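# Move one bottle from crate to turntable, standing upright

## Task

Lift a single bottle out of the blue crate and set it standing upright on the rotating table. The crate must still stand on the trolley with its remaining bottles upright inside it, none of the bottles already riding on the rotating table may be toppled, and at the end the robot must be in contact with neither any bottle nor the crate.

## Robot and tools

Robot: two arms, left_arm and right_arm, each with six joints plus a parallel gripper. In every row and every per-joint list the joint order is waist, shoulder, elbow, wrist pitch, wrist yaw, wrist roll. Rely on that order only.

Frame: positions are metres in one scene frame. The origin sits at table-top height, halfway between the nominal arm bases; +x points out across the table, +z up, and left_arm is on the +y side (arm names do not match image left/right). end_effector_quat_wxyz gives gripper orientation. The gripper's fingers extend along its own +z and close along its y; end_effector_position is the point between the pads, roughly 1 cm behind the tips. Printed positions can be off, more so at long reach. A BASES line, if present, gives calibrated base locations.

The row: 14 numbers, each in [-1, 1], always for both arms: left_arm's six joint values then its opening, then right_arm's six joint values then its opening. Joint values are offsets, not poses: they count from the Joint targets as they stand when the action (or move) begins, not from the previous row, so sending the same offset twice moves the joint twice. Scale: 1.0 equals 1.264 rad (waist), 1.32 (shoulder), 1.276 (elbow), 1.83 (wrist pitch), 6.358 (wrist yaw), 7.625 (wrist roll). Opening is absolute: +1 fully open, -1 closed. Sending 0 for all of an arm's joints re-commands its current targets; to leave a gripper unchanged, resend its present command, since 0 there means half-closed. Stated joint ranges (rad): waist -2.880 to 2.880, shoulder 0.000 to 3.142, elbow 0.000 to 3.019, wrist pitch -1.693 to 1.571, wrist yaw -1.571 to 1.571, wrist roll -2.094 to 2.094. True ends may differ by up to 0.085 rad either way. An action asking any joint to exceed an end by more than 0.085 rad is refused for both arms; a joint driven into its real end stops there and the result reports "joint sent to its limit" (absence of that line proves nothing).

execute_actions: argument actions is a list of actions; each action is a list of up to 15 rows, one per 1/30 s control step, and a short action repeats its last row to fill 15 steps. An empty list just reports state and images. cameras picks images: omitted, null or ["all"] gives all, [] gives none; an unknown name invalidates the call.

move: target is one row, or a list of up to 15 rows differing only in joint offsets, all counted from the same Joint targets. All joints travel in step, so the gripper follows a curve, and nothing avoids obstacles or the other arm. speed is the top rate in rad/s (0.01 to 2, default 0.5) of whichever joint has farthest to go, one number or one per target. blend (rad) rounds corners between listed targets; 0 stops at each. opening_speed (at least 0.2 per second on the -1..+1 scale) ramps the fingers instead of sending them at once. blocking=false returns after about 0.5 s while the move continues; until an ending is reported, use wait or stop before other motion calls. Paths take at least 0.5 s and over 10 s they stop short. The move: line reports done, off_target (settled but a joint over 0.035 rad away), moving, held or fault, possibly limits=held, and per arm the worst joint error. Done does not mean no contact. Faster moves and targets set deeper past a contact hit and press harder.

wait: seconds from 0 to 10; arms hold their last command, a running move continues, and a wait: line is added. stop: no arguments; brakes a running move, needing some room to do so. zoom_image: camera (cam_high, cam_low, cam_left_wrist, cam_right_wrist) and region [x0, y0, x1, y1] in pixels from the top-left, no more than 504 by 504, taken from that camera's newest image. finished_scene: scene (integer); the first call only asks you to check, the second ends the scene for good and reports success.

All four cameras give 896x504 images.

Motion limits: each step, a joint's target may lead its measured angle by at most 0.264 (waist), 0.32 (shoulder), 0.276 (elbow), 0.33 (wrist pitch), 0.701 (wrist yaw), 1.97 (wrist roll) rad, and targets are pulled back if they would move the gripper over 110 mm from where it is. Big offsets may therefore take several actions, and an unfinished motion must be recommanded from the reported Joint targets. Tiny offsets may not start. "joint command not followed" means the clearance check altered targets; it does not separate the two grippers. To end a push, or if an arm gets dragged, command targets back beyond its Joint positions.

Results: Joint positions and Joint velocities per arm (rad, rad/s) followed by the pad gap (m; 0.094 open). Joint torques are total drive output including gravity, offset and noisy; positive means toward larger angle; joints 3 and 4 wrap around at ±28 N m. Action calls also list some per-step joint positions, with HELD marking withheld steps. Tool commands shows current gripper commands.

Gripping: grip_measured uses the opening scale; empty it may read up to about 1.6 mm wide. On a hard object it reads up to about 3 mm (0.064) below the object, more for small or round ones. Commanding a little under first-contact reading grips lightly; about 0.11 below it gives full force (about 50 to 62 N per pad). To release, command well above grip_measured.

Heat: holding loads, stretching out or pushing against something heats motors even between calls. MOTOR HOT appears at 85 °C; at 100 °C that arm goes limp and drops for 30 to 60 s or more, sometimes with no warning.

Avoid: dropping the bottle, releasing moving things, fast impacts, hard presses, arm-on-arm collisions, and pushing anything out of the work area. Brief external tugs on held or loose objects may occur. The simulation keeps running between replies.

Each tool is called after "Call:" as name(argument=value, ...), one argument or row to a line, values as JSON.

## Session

Scene 1 is solved. I'll start scene 2 by checking the state and camera views.

Call:
execute_actions(
  actions=[],
  cameras=["all"],
)

Scene clock: 0.00 s.
left_arm: end_effector_position=(+0.0216, +0.1621, +0.1444) grip_measured=+1.000 end_effector_quat_wxyz=(-0.015, -0.401, +0.915, +0.051) | right_arm: end_effector_position=(+0.5912, -0.2308, +0.3851) grip_measured=+1.000 end_effector_quat_wxyz=(+0.513, +0.534, +0.671, +0.040)
Joint names: [waist, shoulder, elbow, wrist pitch, wrist yaw, wrist roll]
Joint positions: left_arm=[-1.211 0.912 0.694 -1.453 0.036 -2.039 0.094] | right_arm=[0.154 1.41 1.397 -0.625 0.66 1.177 0.094]
Joint velocities: left_arm=[0.005 -0.005 -0.012 -0.012 -0.007 -0.022 0] | right_arm=[0.005 -0.015 -0.012 -0.007 0.066 -0.007 0]
Joint torques (N m): no reading
Motor temperatures (°C): left_arm=[33 30 43 23 25 25 25] | right_arm=[27 27 31 29 24 26 23]
Heat: left arm: hottest elbow 43 °C; right arm: hottest elbow 31 °C.
Joint targets: left_arm=[-1.211 0.911 0.719 -1.453 0.036 -2.039] | right_arm=[0.154 1.408 1.429 -0.621 0.660 1.177]
Tool commands: left_gripper/opening=+1.0 right_gripper/opening=+1.0

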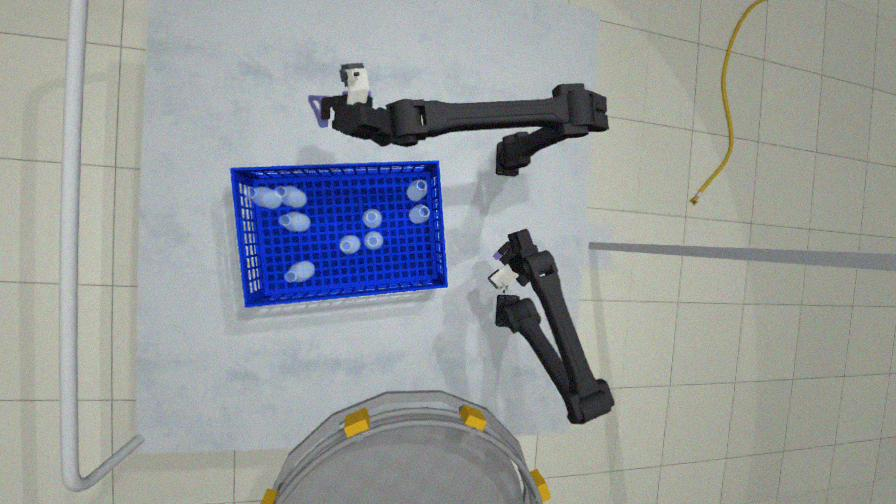

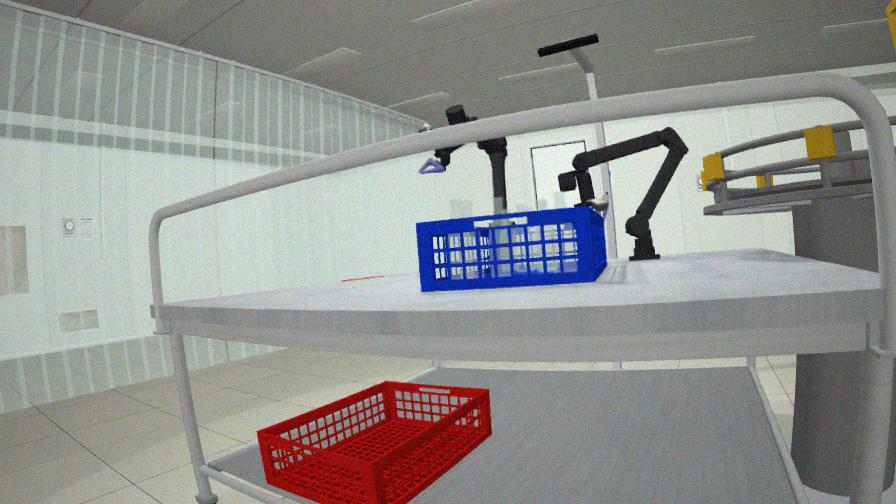

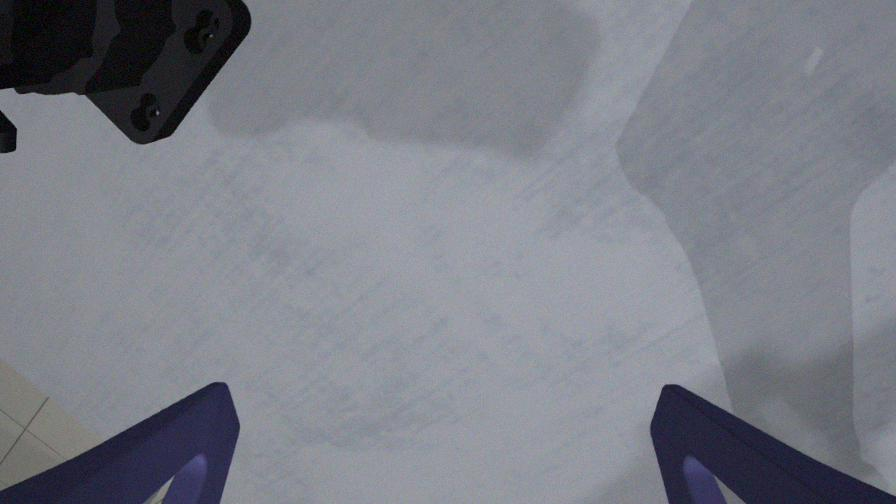

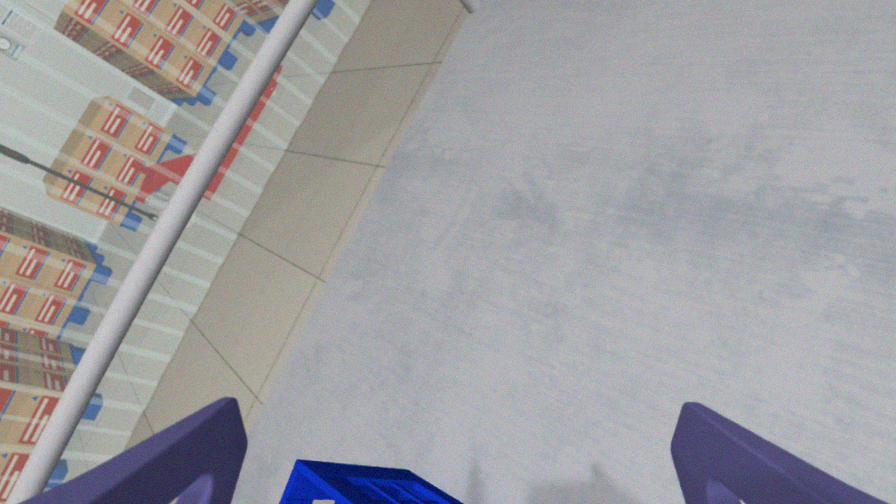

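Call:
execute_actions(
  actions=[],
)

Scene clock: 33.83 s.
left_arm: end_effector_position=(+0.0216, +0.1621, +0.1444) grip_measured=+1.000 end_effector_quat_wxyz=(-0.015, -0.401, +0.915, +0.051) | right_arm: end_effector_position=(+0.5912, -0.2308, +0.3851) grip_measured=+1.000 end_effector_quat_wxyz=(+0.513, +0.534, +0.671, +0.040)
Joint names: [waist, shoulder, elbow, wrist pitch, wrist yaw, wrist roll]
Joint positions: left_arm=[-1.211 0.912 0.694 -1.453 0.036 -2.039 0.094] | right_arm=[0.154 1.41 1.397 -0.625 0.66 1.177 0.094]
Joint velocities: left_arm=[-0.024 -0.005 -0.027 0.017 -0.007 0.007 0] | right_arm=[-0.015 -0.005 -0.017 -0.007 -0.037 -0.022 0]
Joint torques (N m): left_arm=[-1.96 -3.72 9.09 -0.01 -0.08 -0.11] | right_arm=[-0.67 -9.35 13.33 1.5 0.12 0.08]
Motor temperatures (°C): left_arm=[33 30 49 23 25 25 25] | right_arm=[27 28 41 29 24 26 23]
Heat: left arm: hottest elbow 49 °C; right arm: hottest elbow 41 °C.
Joint targets: left_arm=[-1.211 0.911 0.719 -1.453 0.036 -2.039] | right_arm=[0.154 1.408 1.429 -0.621 0.660 1.177]
Tool commands: left_gripper/opening=+1.0 right_gripper/opening=+1.0

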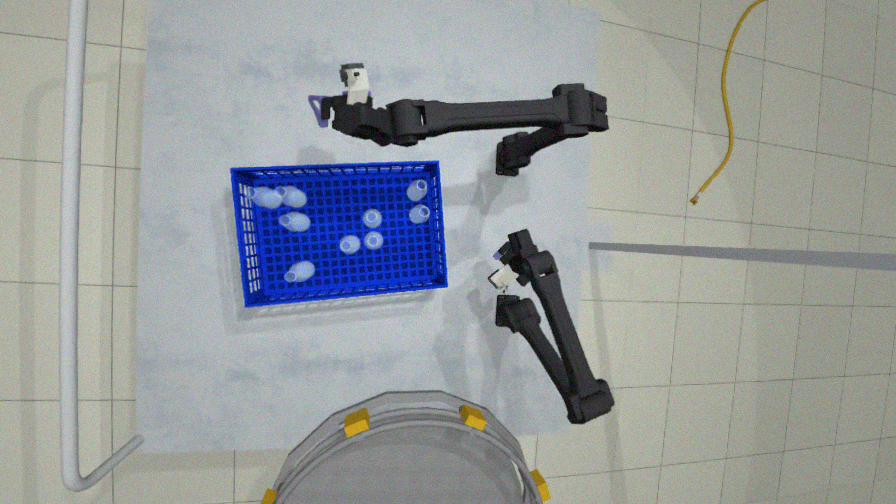

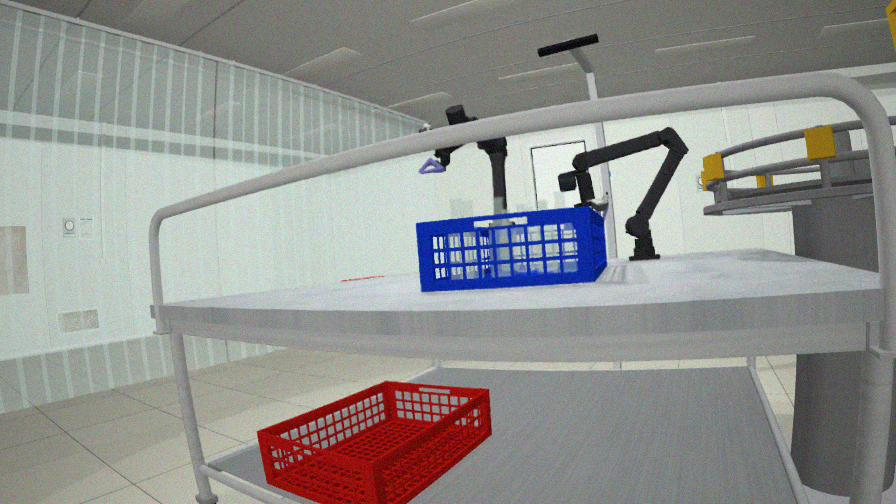

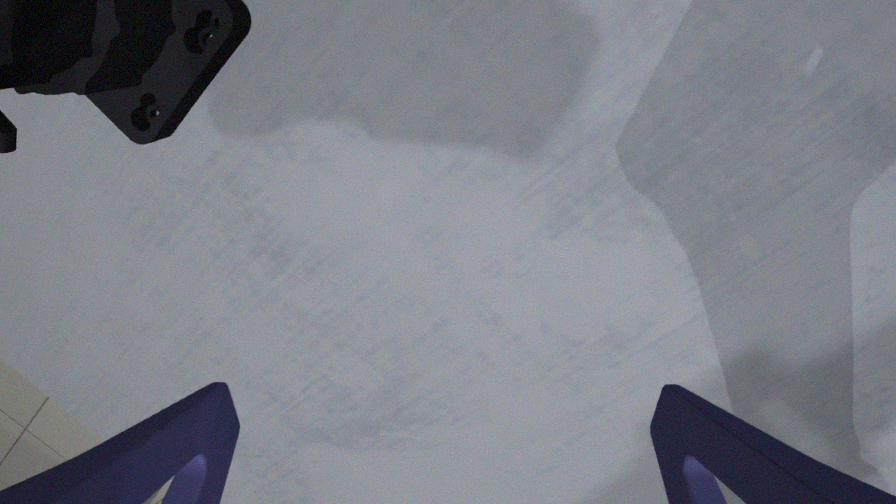

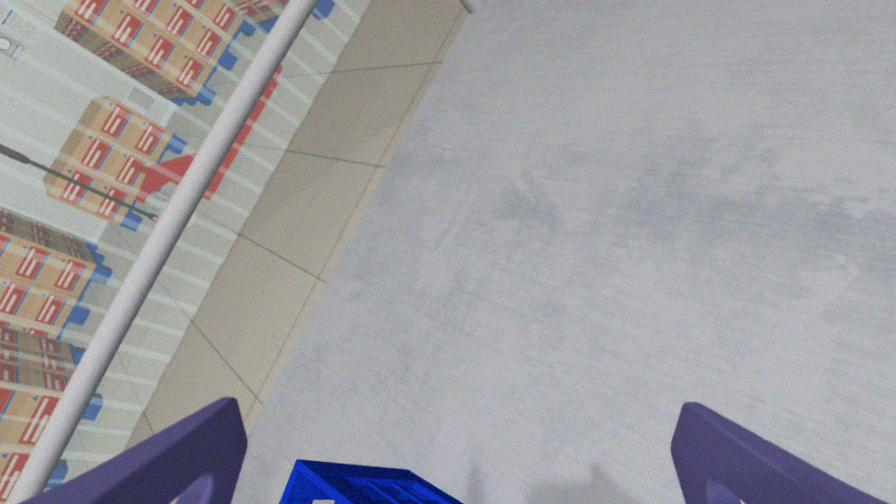

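Call:
zoom_image(
  camera="cam_high",
  region=[220, 140, 460, 320],
)

Call:
zoom_image(
  camera="cam_low",
  region=[392, 100, 896, 320],
)

Scaled by 2.100 from the camera's 896x504 image, which has a finer 1280x720 frame.

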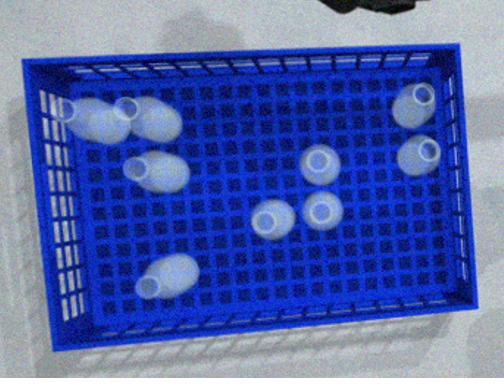

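Scaled by 1.000.

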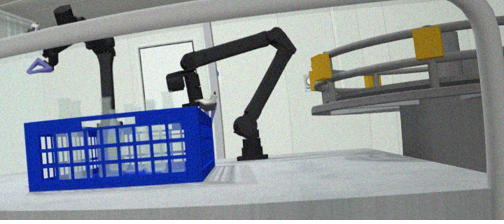

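Call:
move(
  target=[
    [0.0878, 0.0674, 0.2986, 0.0563, -0.0057, 0.0576, 0.35, 0, 0, 0, 0, 0, 0, 1],
    [0.3418, 0.1591, 0.2665, 0.4044, -0.01589, 0.2595, 0.35, 0, 0, 0, 0, 0, 0, 1],
  ],
  speed=0.9,
  blend=0.1,
  opening_speed=0.8,
  cameras=["cam_left_wrist", "cam_high"],
)

Scene clock: 81.33 s.
left_arm: end_effector_position=(+0.2987, +0.0193, +0.3010) grip_measured=+0.352 end_effector_quat_wxyz=(+0.357, +0.313, +0.870, -0.132) | right_arm: end_effector_position=(+0.5912, -0.2308, +0.3851) grip_measured=+1.000 end_effector_quat_wxyz=(+0.513, +0.534, +0.671, +0.040)
Joint names: [waist, shoulder, elbow, wrist pitch, wrist yaw, wrist roll]
Joint positions: left_arm=[-0.785 1.112 1.048 -0.727 -0.062 -0.071 0.064] | right_arm=[0.154 1.41 1.397 -0.625 0.66 1.177 0.094]
Joint velocities: left_arm=[-0.005 -0.005 -0.012 0.002 0.007 0.007 0] | right_arm=[-0.015 0.005 0.017 -0.002 -0.022 0.022 0]
Joint torques (N m): left_arm=[-1.2 -7.36 9.68 2.35 -0.23 -0.05] | right_arm=[-0.62 -9.41 13.31 1.5 0.12 0.08]
Motor temperatures (°C): left_arm=[33 30 53 23 25 25 24] | right_arm=[27 28 48 28 24 26 23]
Heat: left arm: hottest elbow 53 °C; right arm: hottest elbow 48 °C.
Joint targets: left_arm=[-0.779 1.121 1.059 -0.712 -0.065 -0.060] | right_arm=[0.154 1.408 1.429 -0.621 0.660 1.177]
move: done
Images, in order (width x height): cam_high 896x504, cam_left_wrist 896x504.

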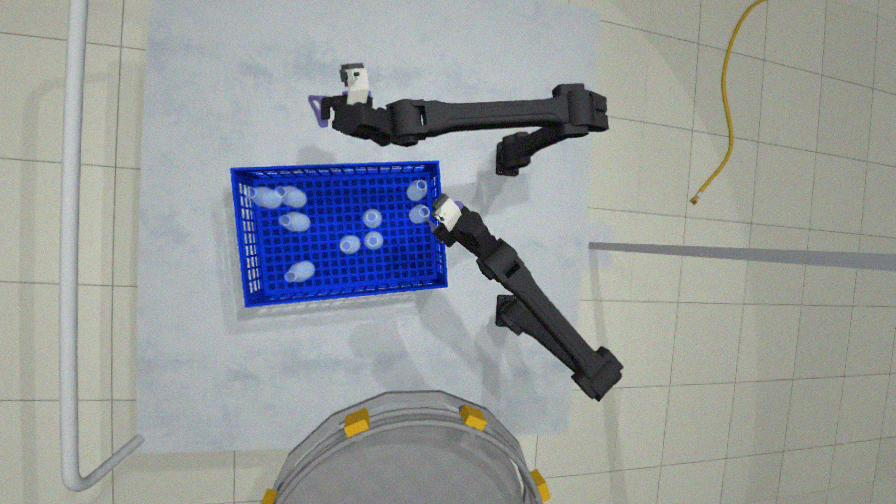

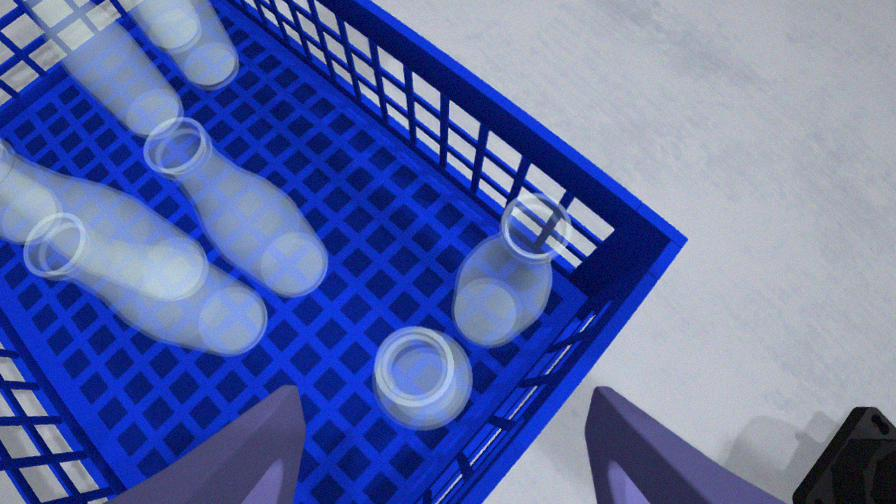

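Call:
move(
  target=[0.0206, 0.0386, -0.0878, 0.0929, 0, 0, 0.35, 0, 0, 0, 0, 0, 0, 1],
  speed=0.3,
  cameras=["cam_left_wrist"],
)

Scene clock: 104.73 s.
left_arm: end_effector_position=(+0.3167, +0.0183, +0.2482) grip_measured=+0.352 end_effector_quat_wxyz=(+0.364, +0.302, +0.872, -0.129) | right_arm: end_effector_position=(+0.5912, -0.2308, +0.3851) grip_measured=+1.000 end_effector_quat_wxyz=(+0.513, +0.534, +0.671, +0.040)
Joint names: [waist, shoulder, elbow, wrist pitch, wrist yaw, wrist roll]
Joint positions: left_arm=[-0.76 1.167 0.944 -0.557 -0.063 -0.071 0.064] | right_arm=[0.154 1.41 1.397 -0.625 0.66 1.177 0.094]
Joint velocities: left_arm=[0.005 -0.015 -0.002 -0.027 0.051 -0.022 0.001] | right_arm=[-0.015 -0.015 -0.017 0.007 -0.007 -0.022 0]
Joint torques (N m): left_arm=[-1.2 -7.94 8.8 2.35 -0.19 -0.02] | right_arm=[-0.62 -9.41 13.33 1.51 0.12 0.08]
Motor temperatures (°C): left_arm=[33 30 54 23 25 25 24] | right_arm=[27 29 49 28 24 26 23]
Heat: left arm: hottest elbow 54 °C; right arm: hottest elbow 49 °C.
Joint targets: left_arm=[-0.753 1.172 0.947 -0.542 -0.065 -0.060] | right_arm=[0.154 1.408 1.429 -0.621 0.660 1.177]
move: done
Images, in order (width x height): cam_left_wrist 896x504.

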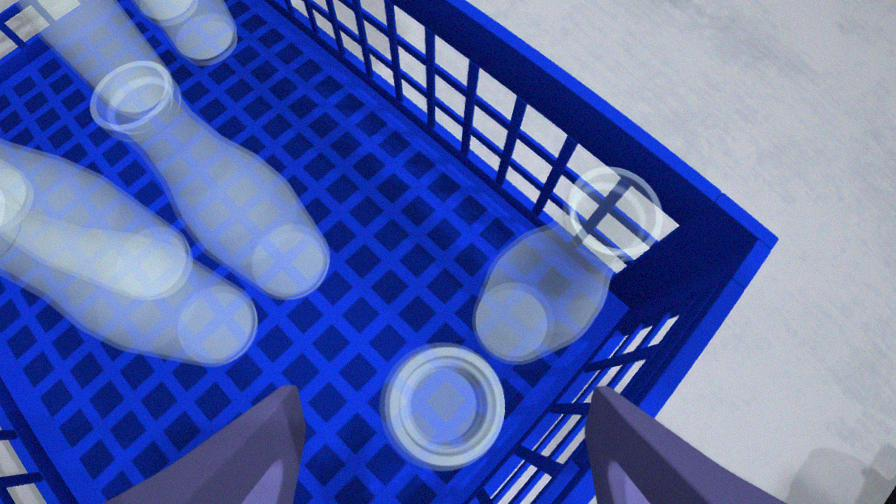

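Call:
zoom_image(
  camera="cam_left_wrist",
  region=[320, 300, 580, 500],
)

Scaled by 1.938 from the camera's 896x504 image, which has a finer 1280x720 frame.

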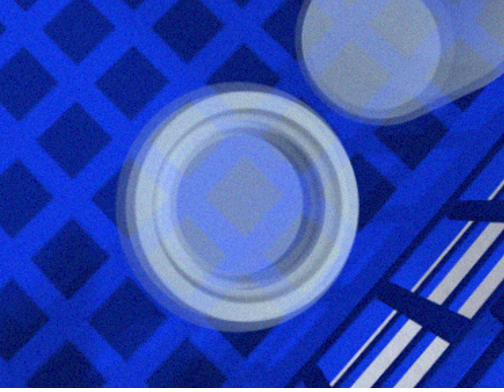

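Call:
move(
  target=[0, 0.0439, -0.087, 0.0907, 0, 0, 0.35, 0, 0, 0, 0, 0, 0, 1],
  speed=0.25,
  cameras=["cam_left_wrist"],
)

Scene clock: 131.67 s.
left_arm: end_effector_position=(+0.3183, +0.0168, +0.1926) grip_measured=+0.352 end_effector_quat_wxyz=(+0.364, +0.301, +0.872, -0.130) | right_arm: end_effector_position=(+0.5912, -0.2308, +0.3851) grip_measured=+1.000 end_effector_quat_wxyz=(+0.513, +0.534, +0.671, +0.040)
Joint names: [waist, shoulder, elbow, wrist pitch, wrist yaw, wrist roll]
Joint positions: left_arm=[-0.76 1.222 0.834 -0.391 -0.063 -0.071 0.064] | right_arm=[0.154 1.41 1.397 -0.625 0.66 1.177 0.094]
Joint velocities: left_arm=[0.015 0.005 0.007 0.012 0.037 -0.007 0.001] | right_arm=[-0.005 0.005 -0.007 0.007 0.007 0.007 0]
Joint torques (N m): left_arm=[-1.32 -8.12 8.42 2.29 -0.14 -0.03] | right_arm=[-0.56 -9.35 13.33 1.51 0.12 0.08]
Motor temperatures (°C): left_arm=[33 31 50 23 25 25 24] | right_arm=[27 29 51 28 24 26 23]
Heat: left arm: hottest elbow 50 °C; right arm: hottest elbow 51 °C.
Joint targets: left_arm=[-0.753 1.230 0.836 -0.376 -0.065 -0.060] | right_arm=[0.154 1.408 1.429 -0.621 0.660 1.177]
move: done
Images, in order (width x height): cam_left_wrist 896x504.

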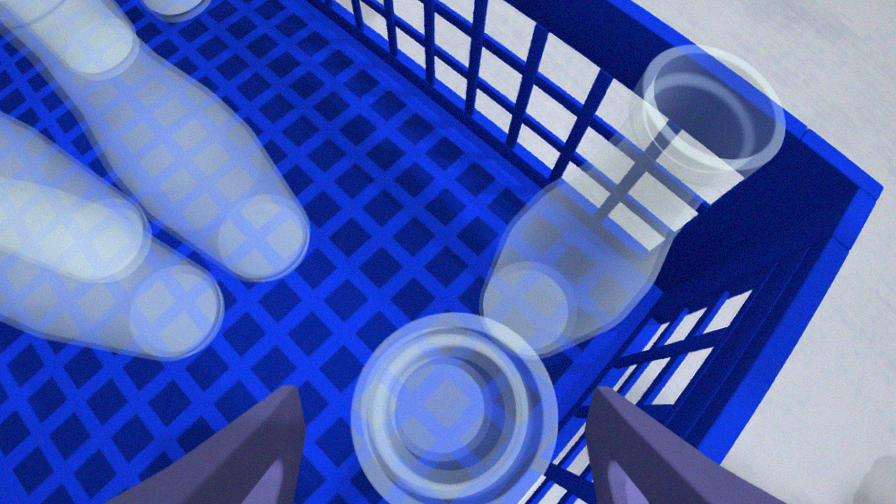

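Call:
move(
  target=[-0.0095, 0.003, 0, 0, 0, 0, -0.42, 0, 0, 0, 0, 0, 0, 1],
  speed=0.25,
  opening_speed=0.8,
  cameras=["cam_left_wrist"],
)

Scene clock: 167.93 s.
left_arm: end_effector_position=(+0.3185, +0.0170, +0.1927) grip_measured=-0.399 end_effector_quat_wxyz=(+0.365, +0.303, +0.871, -0.128) | right_arm: end_effector_position=(+0.5912, -0.2308, +0.3851) grip_measured=+1.000 end_effector_quat_wxyz=(+0.513, +0.534, +0.671, +0.040)
Joint names: [waist, shoulder, elbow, wrist pitch, wrist yaw, wrist roll]
Joint positions: left_arm=[-0.76 1.222 0.834 -0.391 -0.065 -0.066 0.028] | right_arm=[0.154 1.41 1.397 -0.625 0.66 1.177 0.094]
Joint velocities: left_arm=[0.015 -0.005 0.007 -0.012 -0.051 0.037 -0.001] | right_arm=[0.005 -0.005 -0.017 0.002 0.007 -0.022 0]
Joint torques (N m): left_arm=[-2.49 -7.41 8.25 2.24 -0.08 -0.07] | right_arm=[-0.56 -9.35 13.33 1.5 0.12 0.08]
Motor temperatures (°C): left_arm=[33 31 52 23 25 25 24] | right_arm=[26 29 52 28 24 26 23]
Heat: left arm: hottest elbow 52 °C; right arm: hottest elbow 52 °C.
Joint targets: left_arm=[-0.765 1.234 0.836 -0.377 -0.065 -0.060] | right_arm=[0.154 1.408 1.429 -0.621 0.660 1.177]
move: done
Images, in order (width x height): cam_left_wrist 896x504.

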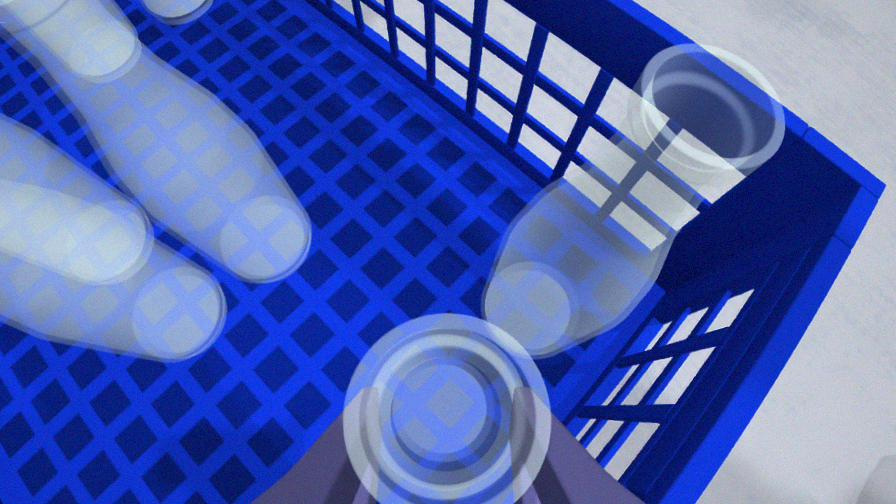

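Call:
move(
  target=[
    [0, -0.0144, 0.047, 0.0055, 0, 0, -0.53, 0, 0, 0, 0, 0, 0, 1],
    [0, -0.0735, 0.1904, -0.1342, 0, 0, -0.53, 0, 0, 0, 0, 0, 0, 1],
    [0, -0.0803, 0.3605, -0.2574, 0, 0, -0.53, 0, 0, 0, 0, 0, 0, 1],
    [0, -0.053, 0.5494, -0.3694, 0, 0, -0.53, 0, 0, 0, 0, 0, 0, 1],
  ],
  speed=[0.15, 0.25, 0.35, 0.4],
  blend=[0.01, 0.05, 0.05, 0],
  cameras=["cam_left_wrist", "cam_high", "cam_low"],
)

Scene clock: 214.70 s.
left_arm: end_effector_position=(+0.3149, +0.0205, +0.4495) grip_measured=-0.401 end_effector_quat_wxyz=(+0.374, +0.301, +0.867, -0.132) | right_arm: end_effector_position=(+0.5912, -0.2308, +0.3851) grip_measured=+1.000 end_effector_quat_wxyz=(+0.513, +0.534, +0.671, +0.040)
Joint names: [waist, shoulder, elbow, wrist pitch, wrist yaw, wrist roll]
Joint positions: left_arm=[-0.76 1.169 1.468 -1.056 -0.065 -0.066 0.028] | right_arm=[0.154 1.41 1.397 -0.625 0.66 1.177 0.094]
Joint velocities: left_arm=[-0.005 -0.005 -0.002 0.002 -0.081 -0.066 0.001] | right_arm=[0.005 0.005 -0.002 -0.002 -0.007 -0.007 0]
Joint torques (N m): left_arm=[-2.43 -8.59 13.46 1.92 -0.07 -0.07] | right_arm=[-0.62 -9.35 13.33 1.5 0.12 0.08]
Motor temperatures (°C): left_arm=[33 31 53 23 25 25 27] | right_arm=[26 29 54 28 24 26 23]
Heat: left arm: hottest elbow 53 °C; right arm: hottest elbow 54 °C.
Joint targets: left_arm=[-0.765 1.164 1.537 -1.052 -0.065 -0.060] | right_arm=[0.154 1.408 1.429 -0.621 0.660 1.177]
move: off_target (left_arm); left_arm: the elbow is farthest, 0.069 rad from its target
Images, in order (width x height): cam_high 896x504, cam_low 896x504, cam_left_wrist 896x504.

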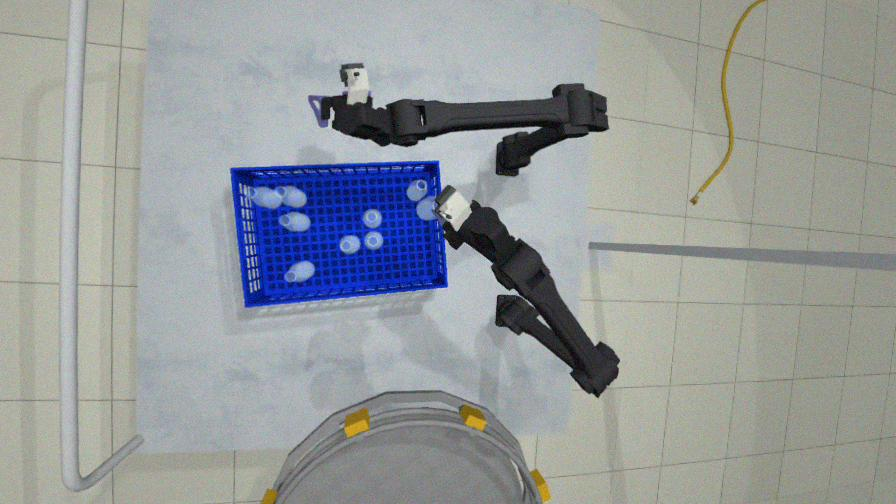

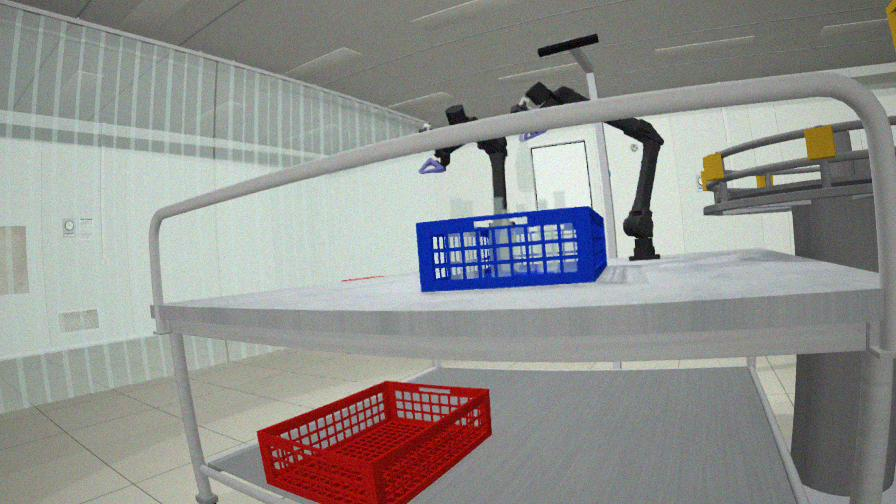

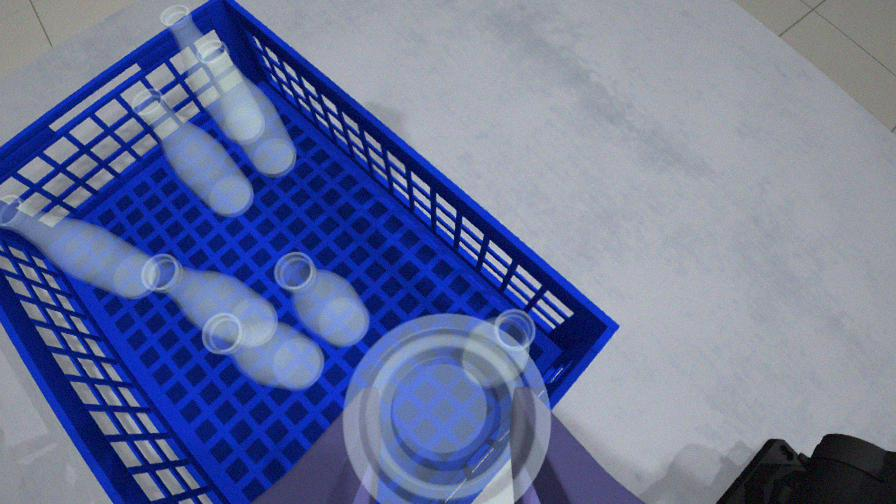

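Call:
move(
  target=[
    [0.7634, 0.1667, 0.4647, -0.223, 0, 0, -0.53, 0, 0, 0, 0, 0, 0, 1],
    [1.0, 0.1667, 0.4647, -0.223, 0, 0, -0.53, 0, 0, 0, 0, 0, 0, 1],
  ],
  speed=0.6,
  blend=0.1,
  cameras=["cam_left_wrist"],
)

Scene clock: 234.27 s.
left_arm: end_effector_position=(+0.3866, +0.5890, +0.5798) grip_measured=-0.402 end_effector_quat_wxyz=(+0.366, -0.270, +0.884, +0.112) | right_arm: end_effector_position=(+0.5912, -0.2308, +0.3851) grip_measured=+1.000 end_effector_quat_wxyz=(+0.513, +0.534, +0.671, +0.040)
Joint names: [waist, shoulder, elbow, wrist pitch, wrist yaw, wrist roll]
Joint positions: left_arm=[0.502 1.388 2.063 -1.464 -0.066 -0.066 0.028] | right_arm=[0.154 1.41 1.397 -0.625 0.66 1.177 0.094]
Joint velocities: left_arm=[-0.015 -0.005 0.007 -0.012 -0.022 -0.007 0] | right_arm=[-0.015 -0.005 0.012 -0.007 0.066 0.007 0]
Joint torques (N m): left_arm=[-1.96 -10.11 12.04 1.69 -0.05 -0.1] | right_arm=[-0.56 -9.35 13.33 1.5 0.12 0.08]
Motor temperatures (°C): left_arm=[32 30 56 23 25 25 27] | right_arm=[26 29 54 28 24 26 23]
Heat: left arm: hottest elbow 56 °C; right arm: hottest elbow 54 °C.
Joint targets: left_arm=[0.499 1.384 2.130 -1.461 -0.065 -0.060] | right_arm=[0.154 1.408 1.429 -0.621 0.660 1.177]
move: off_target (left_arm); left_arm: the elbow is farthest, 0.066 rad from its target
Images, in order (width x height): cam_left_wrist 896x504.

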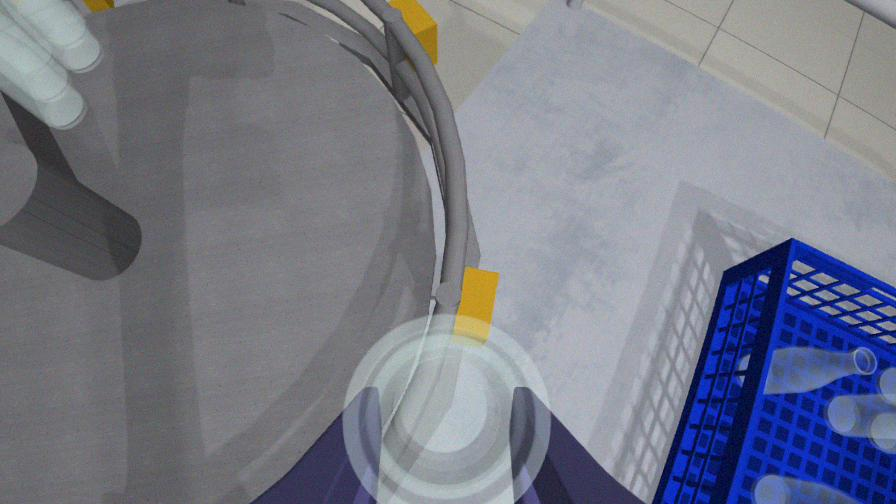

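Call:
zoom_image(
  camera="cam_left_wrist",
  region=[0, 0, 300, 200],
)

Scaled by 1.680 from the camera's 896x504 image, which has a finer 1280x720 frame.

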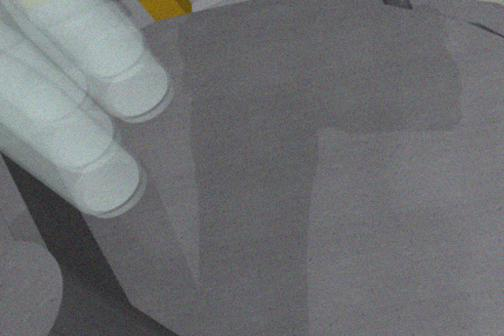

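Call:
move(
  target=[
    [0.1432, 0.0667, 0.0509, 0.0087, 0, 0, -0.53, 0, 0, 0, 0, 0, 0, 1],
    [0.2381, 0.0061, -0.3103, 0.2257, 0, 0, -0.53, 0, 0, 0, 0, 0, 0, 1],
  ],
  speed=[0.4, 0.5],
  blend=0.08,
  cameras=["cam_left_wrist", "cam_high"],
)

Scene clock: 273.47 s.
left_arm: end_effector_position=(+0.3550, +0.7608, +0.4553) grip_measured=-0.402 end_effector_quat_wxyz=(+0.351, -0.395, +0.832, +0.166) | right_arm: end_effector_position=(+0.5912, -0.2308, +0.3851) grip_measured=+1.000 end_effector_quat_wxyz=(+0.513, +0.534, +0.671, +0.040)
Joint names: [waist, shoulder, elbow, wrist pitch, wrist yaw, wrist roll]
Joint positions: left_arm=[0.797 1.422 1.719 -1.072 -0.065 -0.066 0.028] | right_arm=[0.154 1.41 1.397 -0.625 0.66 1.177 0.094]
Joint velocities: left_arm=[-0.005 -0.005 0.007 -0.007 -0.022 -0.007 0] | right_arm=[-0.005 0.005 0.002 -0.007 -0.066 0.037 0]
Joint torques (N m): left_arm=[-1.55 -14.62 9.63 2.65 -0.1 -0.04] | right_arm=[-0.62 -9.41 13.33 1.5 0.12 0.08]
Motor temperatures (°C): left_arm=[32 30 62 23 25 25 27] | right_arm=[26 29 55 28 24 26 23]
Heat: left arm: hottest elbow 62 °C; right arm: hottest elbow 55 °C.
Joint targets: left_arm=[0.800 1.392 1.734 -1.047 -0.065 -0.060] | right_arm=[0.154 1.408 1.429 -0.621 0.660 1.177]
move: done
Images, in order (width x height): cam_high 896x504, cam_left_wrist 896x504.

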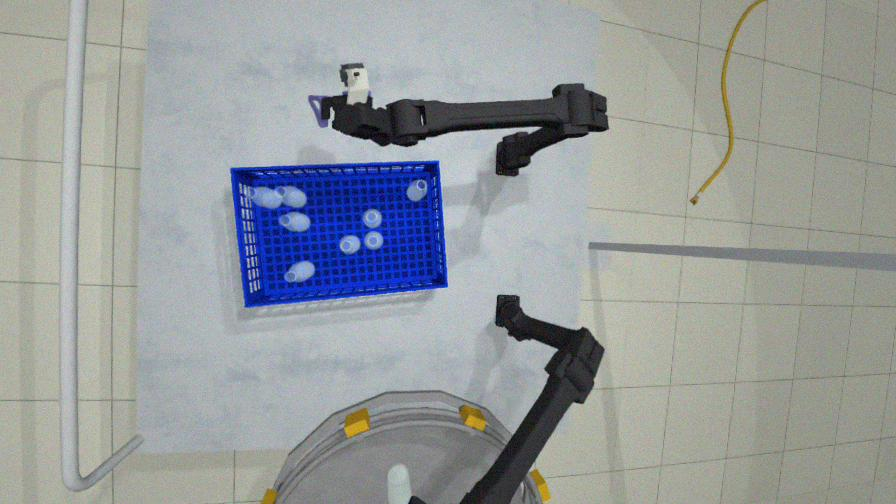

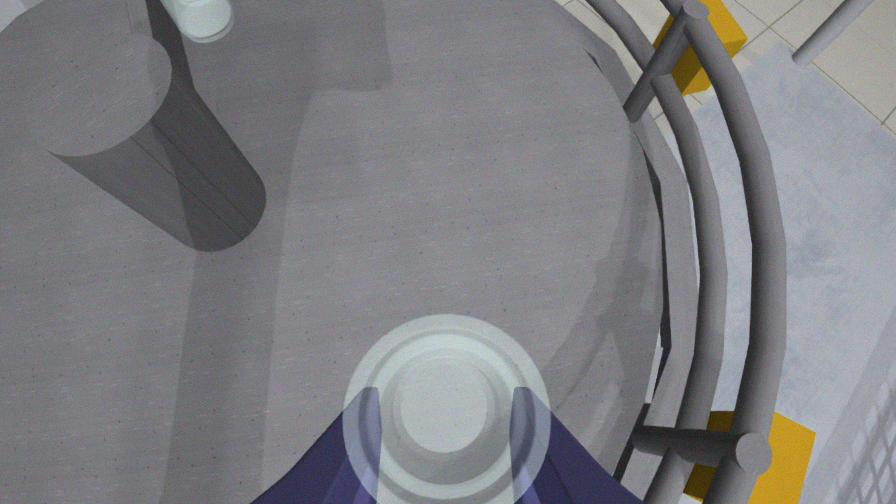

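Call:
move(
  target=[
    [0, -0.0189, -0.1042, 0.0576, 0, 0, -0.53, 0, 0, 0, 0, 0, 0, 1],
    [0, -0.0227, -0.1285, 0.0719, 0, 0, -0.53, 0, 0, 0, 0, 0, 0, 1],
  ],
  speed=[0.25, 0.06],
  blend=0.01,
  cameras=["cam_left_wrist"],
)

Scene clock: 314.77 s.
left_arm: end_effector_position=(+0.3551, +0.7610, +0.4047) grip_measured=-0.402 end_effector_quat_wxyz=(+0.350, -0.396, +0.833, +0.165) | right_arm: end_effector_position=(+0.5912, -0.2308, +0.3851) grip_measured=+1.000 end_effector_quat_wxyz=(+0.513, +0.534, +0.671, +0.040)
Joint names: [waist, shoulder, elbow, wrist pitch, wrist yaw, wrist roll]
Joint positions: left_arm=[0.797 1.394 1.557 -0.942 -0.065 -0.066 0.028] | right_arm=[0.154 1.41 1.397 -0.625 0.66 1.177 0.094]
Joint velocities: left_arm=[0.005 -0.005 -0.002 0.007 -0.037 -0.007 -0.001] | right_arm=[-0.015 -0.024 -0.002 -0.002 0.007 0.037 0]
Joint torques (N m): left_arm=[-1.67 -14.21 9.78 2.85 -0.12 -0.08] | right_arm=[-0.67 -9.41 13.33 1.51 0.12 0.08]
Motor temperatures (°C): left_arm=[32 34 54 23 25 25 28] | right_arm=[26 29 56 28 24 26 23]
Heat: left arm: hottest elbow 54 °C; right arm: hottest elbow 56 °C.
Joint targets: left_arm=[0.800 1.363 1.570 -0.916 -0.065 -0.060] | right_arm=[0.154 1.408 1.429 -0.621 0.660 1.177]
move: done
Images, in order (width x height): cam_left_wrist 896x504.

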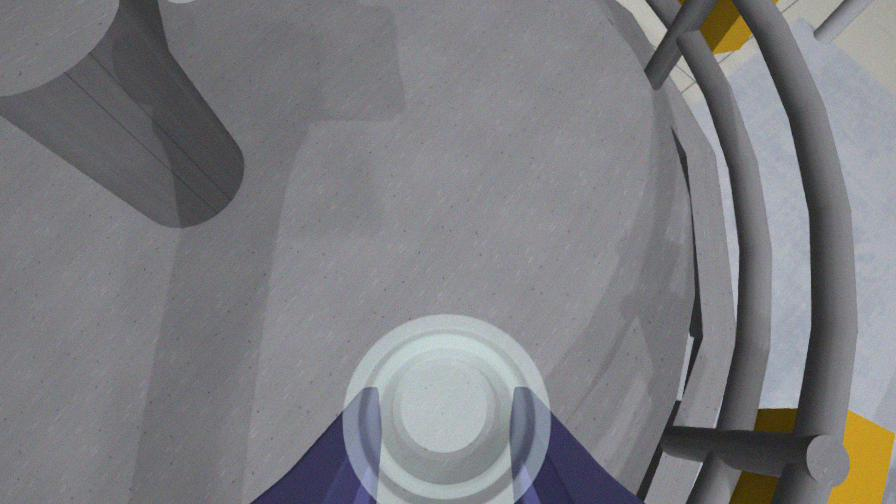

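Call:
move(
  target=[0, -0.0017, -0.0092, 0.0056, 0, 0, -0.53, 0, 0, 0, 0, 0, 0, 1],
  speed=0.06,
  cameras=["cam_left_wrist"],
)

Scene clock: 322.40 s.
left_arm: end_effector_position=(+0.3553, +0.7611, +0.4004) grip_measured=-0.402 end_effector_quat_wxyz=(+0.349, -0.396, +0.833, +0.165) | right_arm: end_effector_position=(+0.5912, -0.2308, +0.3851) grip_measured=+1.000 end_effector_quat_wxyz=(+0.513, +0.534, +0.671, +0.040)
Joint names: [waist, shoulder, elbow, wrist pitch, wrist yaw, wrist roll]
Joint positions: left_arm=[0.797 1.393 1.545 -0.931 -0.065 -0.066 0.028] | right_arm=[0.154 1.41 1.397 -0.625 0.66 1.177 0.094]
Joint velocities: left_arm=[0.005 -0.005 0.017 -0.002 -0.007 -0.066 0] | right_arm=[-0.005 -0.005 0.002 -0.007 -0.037 0.037 0]
Joint torques (N m): left_arm=[-1.32 -14.56 9.76 2.74 -0.11 -0.09] | right_arm=[-0.62 -9.35 13.33 1.48 0.12 0.08]
Motor temperatures (°C): left_arm=[32 34 54 23 25 25 28] | right_arm=[26 29 56 28 24 26 23]
Heat: left arm: hottest elbow 54 °C; right arm: hottest elbow 56 °C.
Joint targets: left_arm=[0.800 1.360 1.558 -0.906 -0.065 -0.060] | right_arm=[0.154 1.408 1.429 -0.621 0.660 1.177]
move: done
Images, in order (width x height): cam_left_wrist 896x504.

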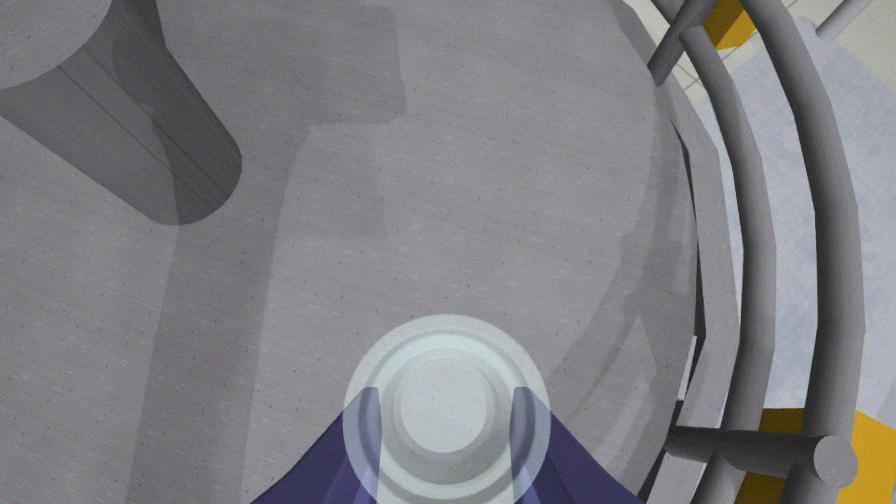

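Call:
move(
  target=[0, -0.0017, -0.0092, 0.0056, 0, 0, -0.53, 0, 0, 0, 0, 0, 0, 1],
  speed=0.06,
  cameras=["cam_left_wrist"],
)

Scene clock: 331.47 s.
left_arm: end_effector_position=(+0.3552, +0.7610, +0.3967) grip_measured=-0.402 end_effector_quat_wxyz=(+0.349, -0.396, +0.833, +0.165) | right_arm: end_effector_position=(+0.5912, -0.2308, +0.3851) grip_measured=+1.000 end_effector_quat_wxyz=(+0.513, +0.534, +0.671, +0.040)
Joint names: [waist, shoulder, elbow, wrist pitch, wrist yaw, wrist roll]
Joint positions: left_arm=[0.797 1.391 1.533 -0.921 -0.065 -0.066 0.028] | right_arm=[0.154 1.41 1.397 -0.625 0.66 1.177 0.094]
Joint velocities: left_arm=[-0.024 0.005 0.002 0.032 -0.007 -0.007 -0.001] | right_arm=[-0.005 -0.024 -0.002 0.012 0.007 -0.022 0]
Joint torques (N m): left_arm=[-1.55 -14.68 9.83 2.56 -0.1 -0.11] | right_arm=[-0.56 -9.41 13.31 1.48 0.12 0.08]
Motor temperatures (°C): left_arm=[32 33 54 23 25 25 28] | right_arm=[26 29 56 28 24 26 23]
Heat: left arm: hottest elbow 54 °C; right arm: hottest elbow 56 °C.
Joint targets: left_arm=[0.800 1.358 1.546 -0.896 -0.065 -0.060] | right_arm=[0.154 1.408 1.429 -0.621 0.660 1.177]
move: done
Images, in order (width x height): cam_left_wrist 896x504.

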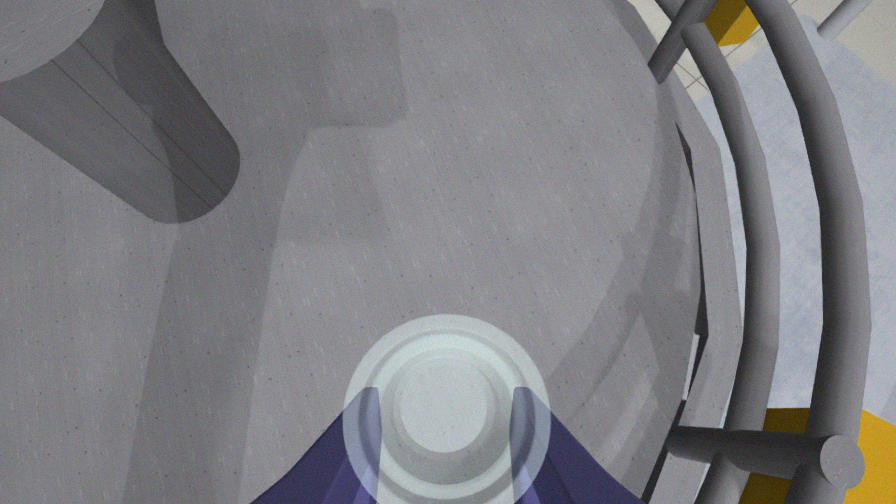

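Call:
move(
  target=[0, -0.0034, -0.0188, 0.0111, 0, 0, -0.53, 0, 0, 0, 0, 0, 0, 1],
  speed=0.06,
  cameras=["cam_left_wrist", "cam_low"],
)

Scene clock: 351.10 s.
left_arm: end_effector_position=(+0.3548, +0.7606, +0.3891) grip_measured=-0.402 end_effector_quat_wxyz=(+0.350, -0.396, +0.833, +0.165) | right_arm: end_effector_position=(+0.5912, -0.2308, +0.3851) grip_measured=+1.000 end_effector_quat_wxyz=(+0.513, +0.534, +0.671, +0.040)
Joint names: [waist, shoulder, elbow, wrist pitch, wrist yaw, wrist roll]
Joint positions: left_arm=[0.797 1.387 1.508 -0.901 -0.065 -0.066 0.028] | right_arm=[0.154 1.41 1.397 -0.625 0.66 1.177 0.094]
Joint velocities: left_arm=[-0.005 -0.005 -0.002 0.002 0.022 0.022 0] | right_arm=[0.005 -0.005 -0.017 -0.012 0.037 -0.022 0]
Joint torques (N m): left_arm=[-1.26 -14.33 9.87 2.55 -0.08 -0.07] | right_arm=[-0.62 -9.35 13.33 1.5 0.12 0.08]
Motor temperatures (°C): left_arm=[32 33 54 23 25 25 28] | right_arm=[26 29 56 28 24 26 23]
Heat: left arm: hottest elbow 54 °C; right arm: hottest elbow 56 °C.
Joint targets: left_arm=[0.800 1.353 1.522 -0.875 -0.065 -0.060] | right_arm=[0.154 1.408 1.429 -0.621 0.660 1.177]
move: done
Images, in order (width x height): cam_low 896x504, cam_left_wrist 896x504.

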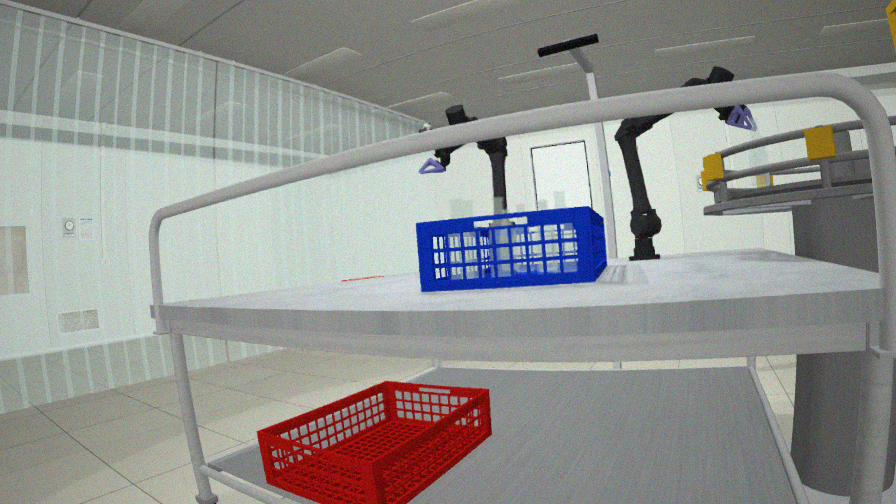

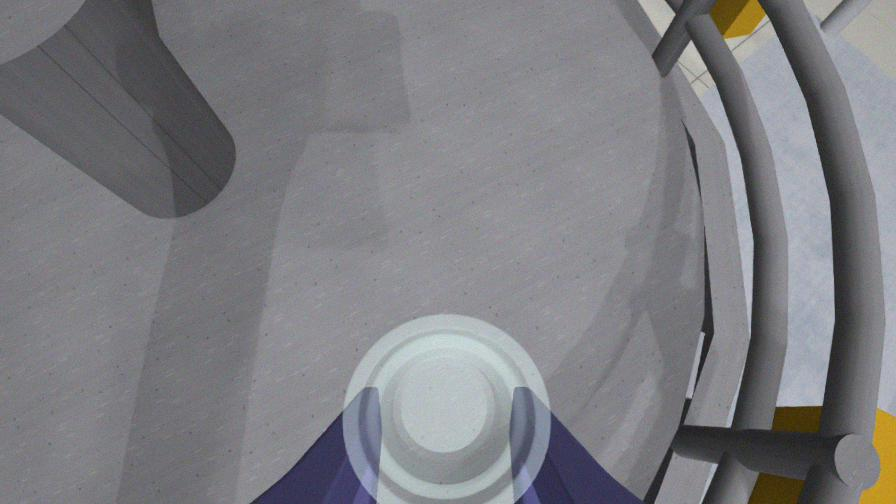

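Call:
zoom_image(
  camera="cam_low",
  region=[690, 60, 896, 230],
)

Scaled by 2.447 from the camera's 896x504 image, which has a finer 1280x720 frame.

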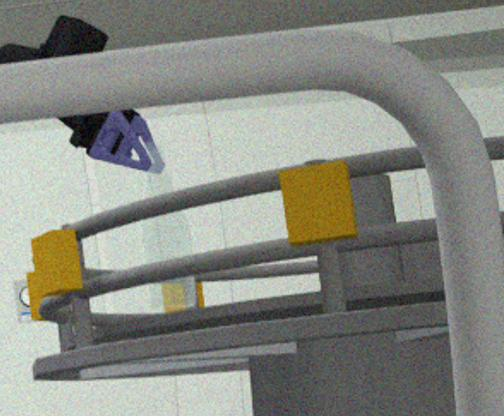

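Call:
zoom_image(
  camera="cam_low",
  region=[735, 110, 805, 205],
)

Scaled by 5.305 from the camera's 896x504 image, which has a finer 1280x720 frame.

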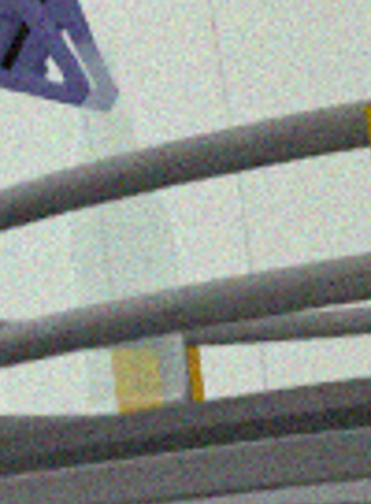

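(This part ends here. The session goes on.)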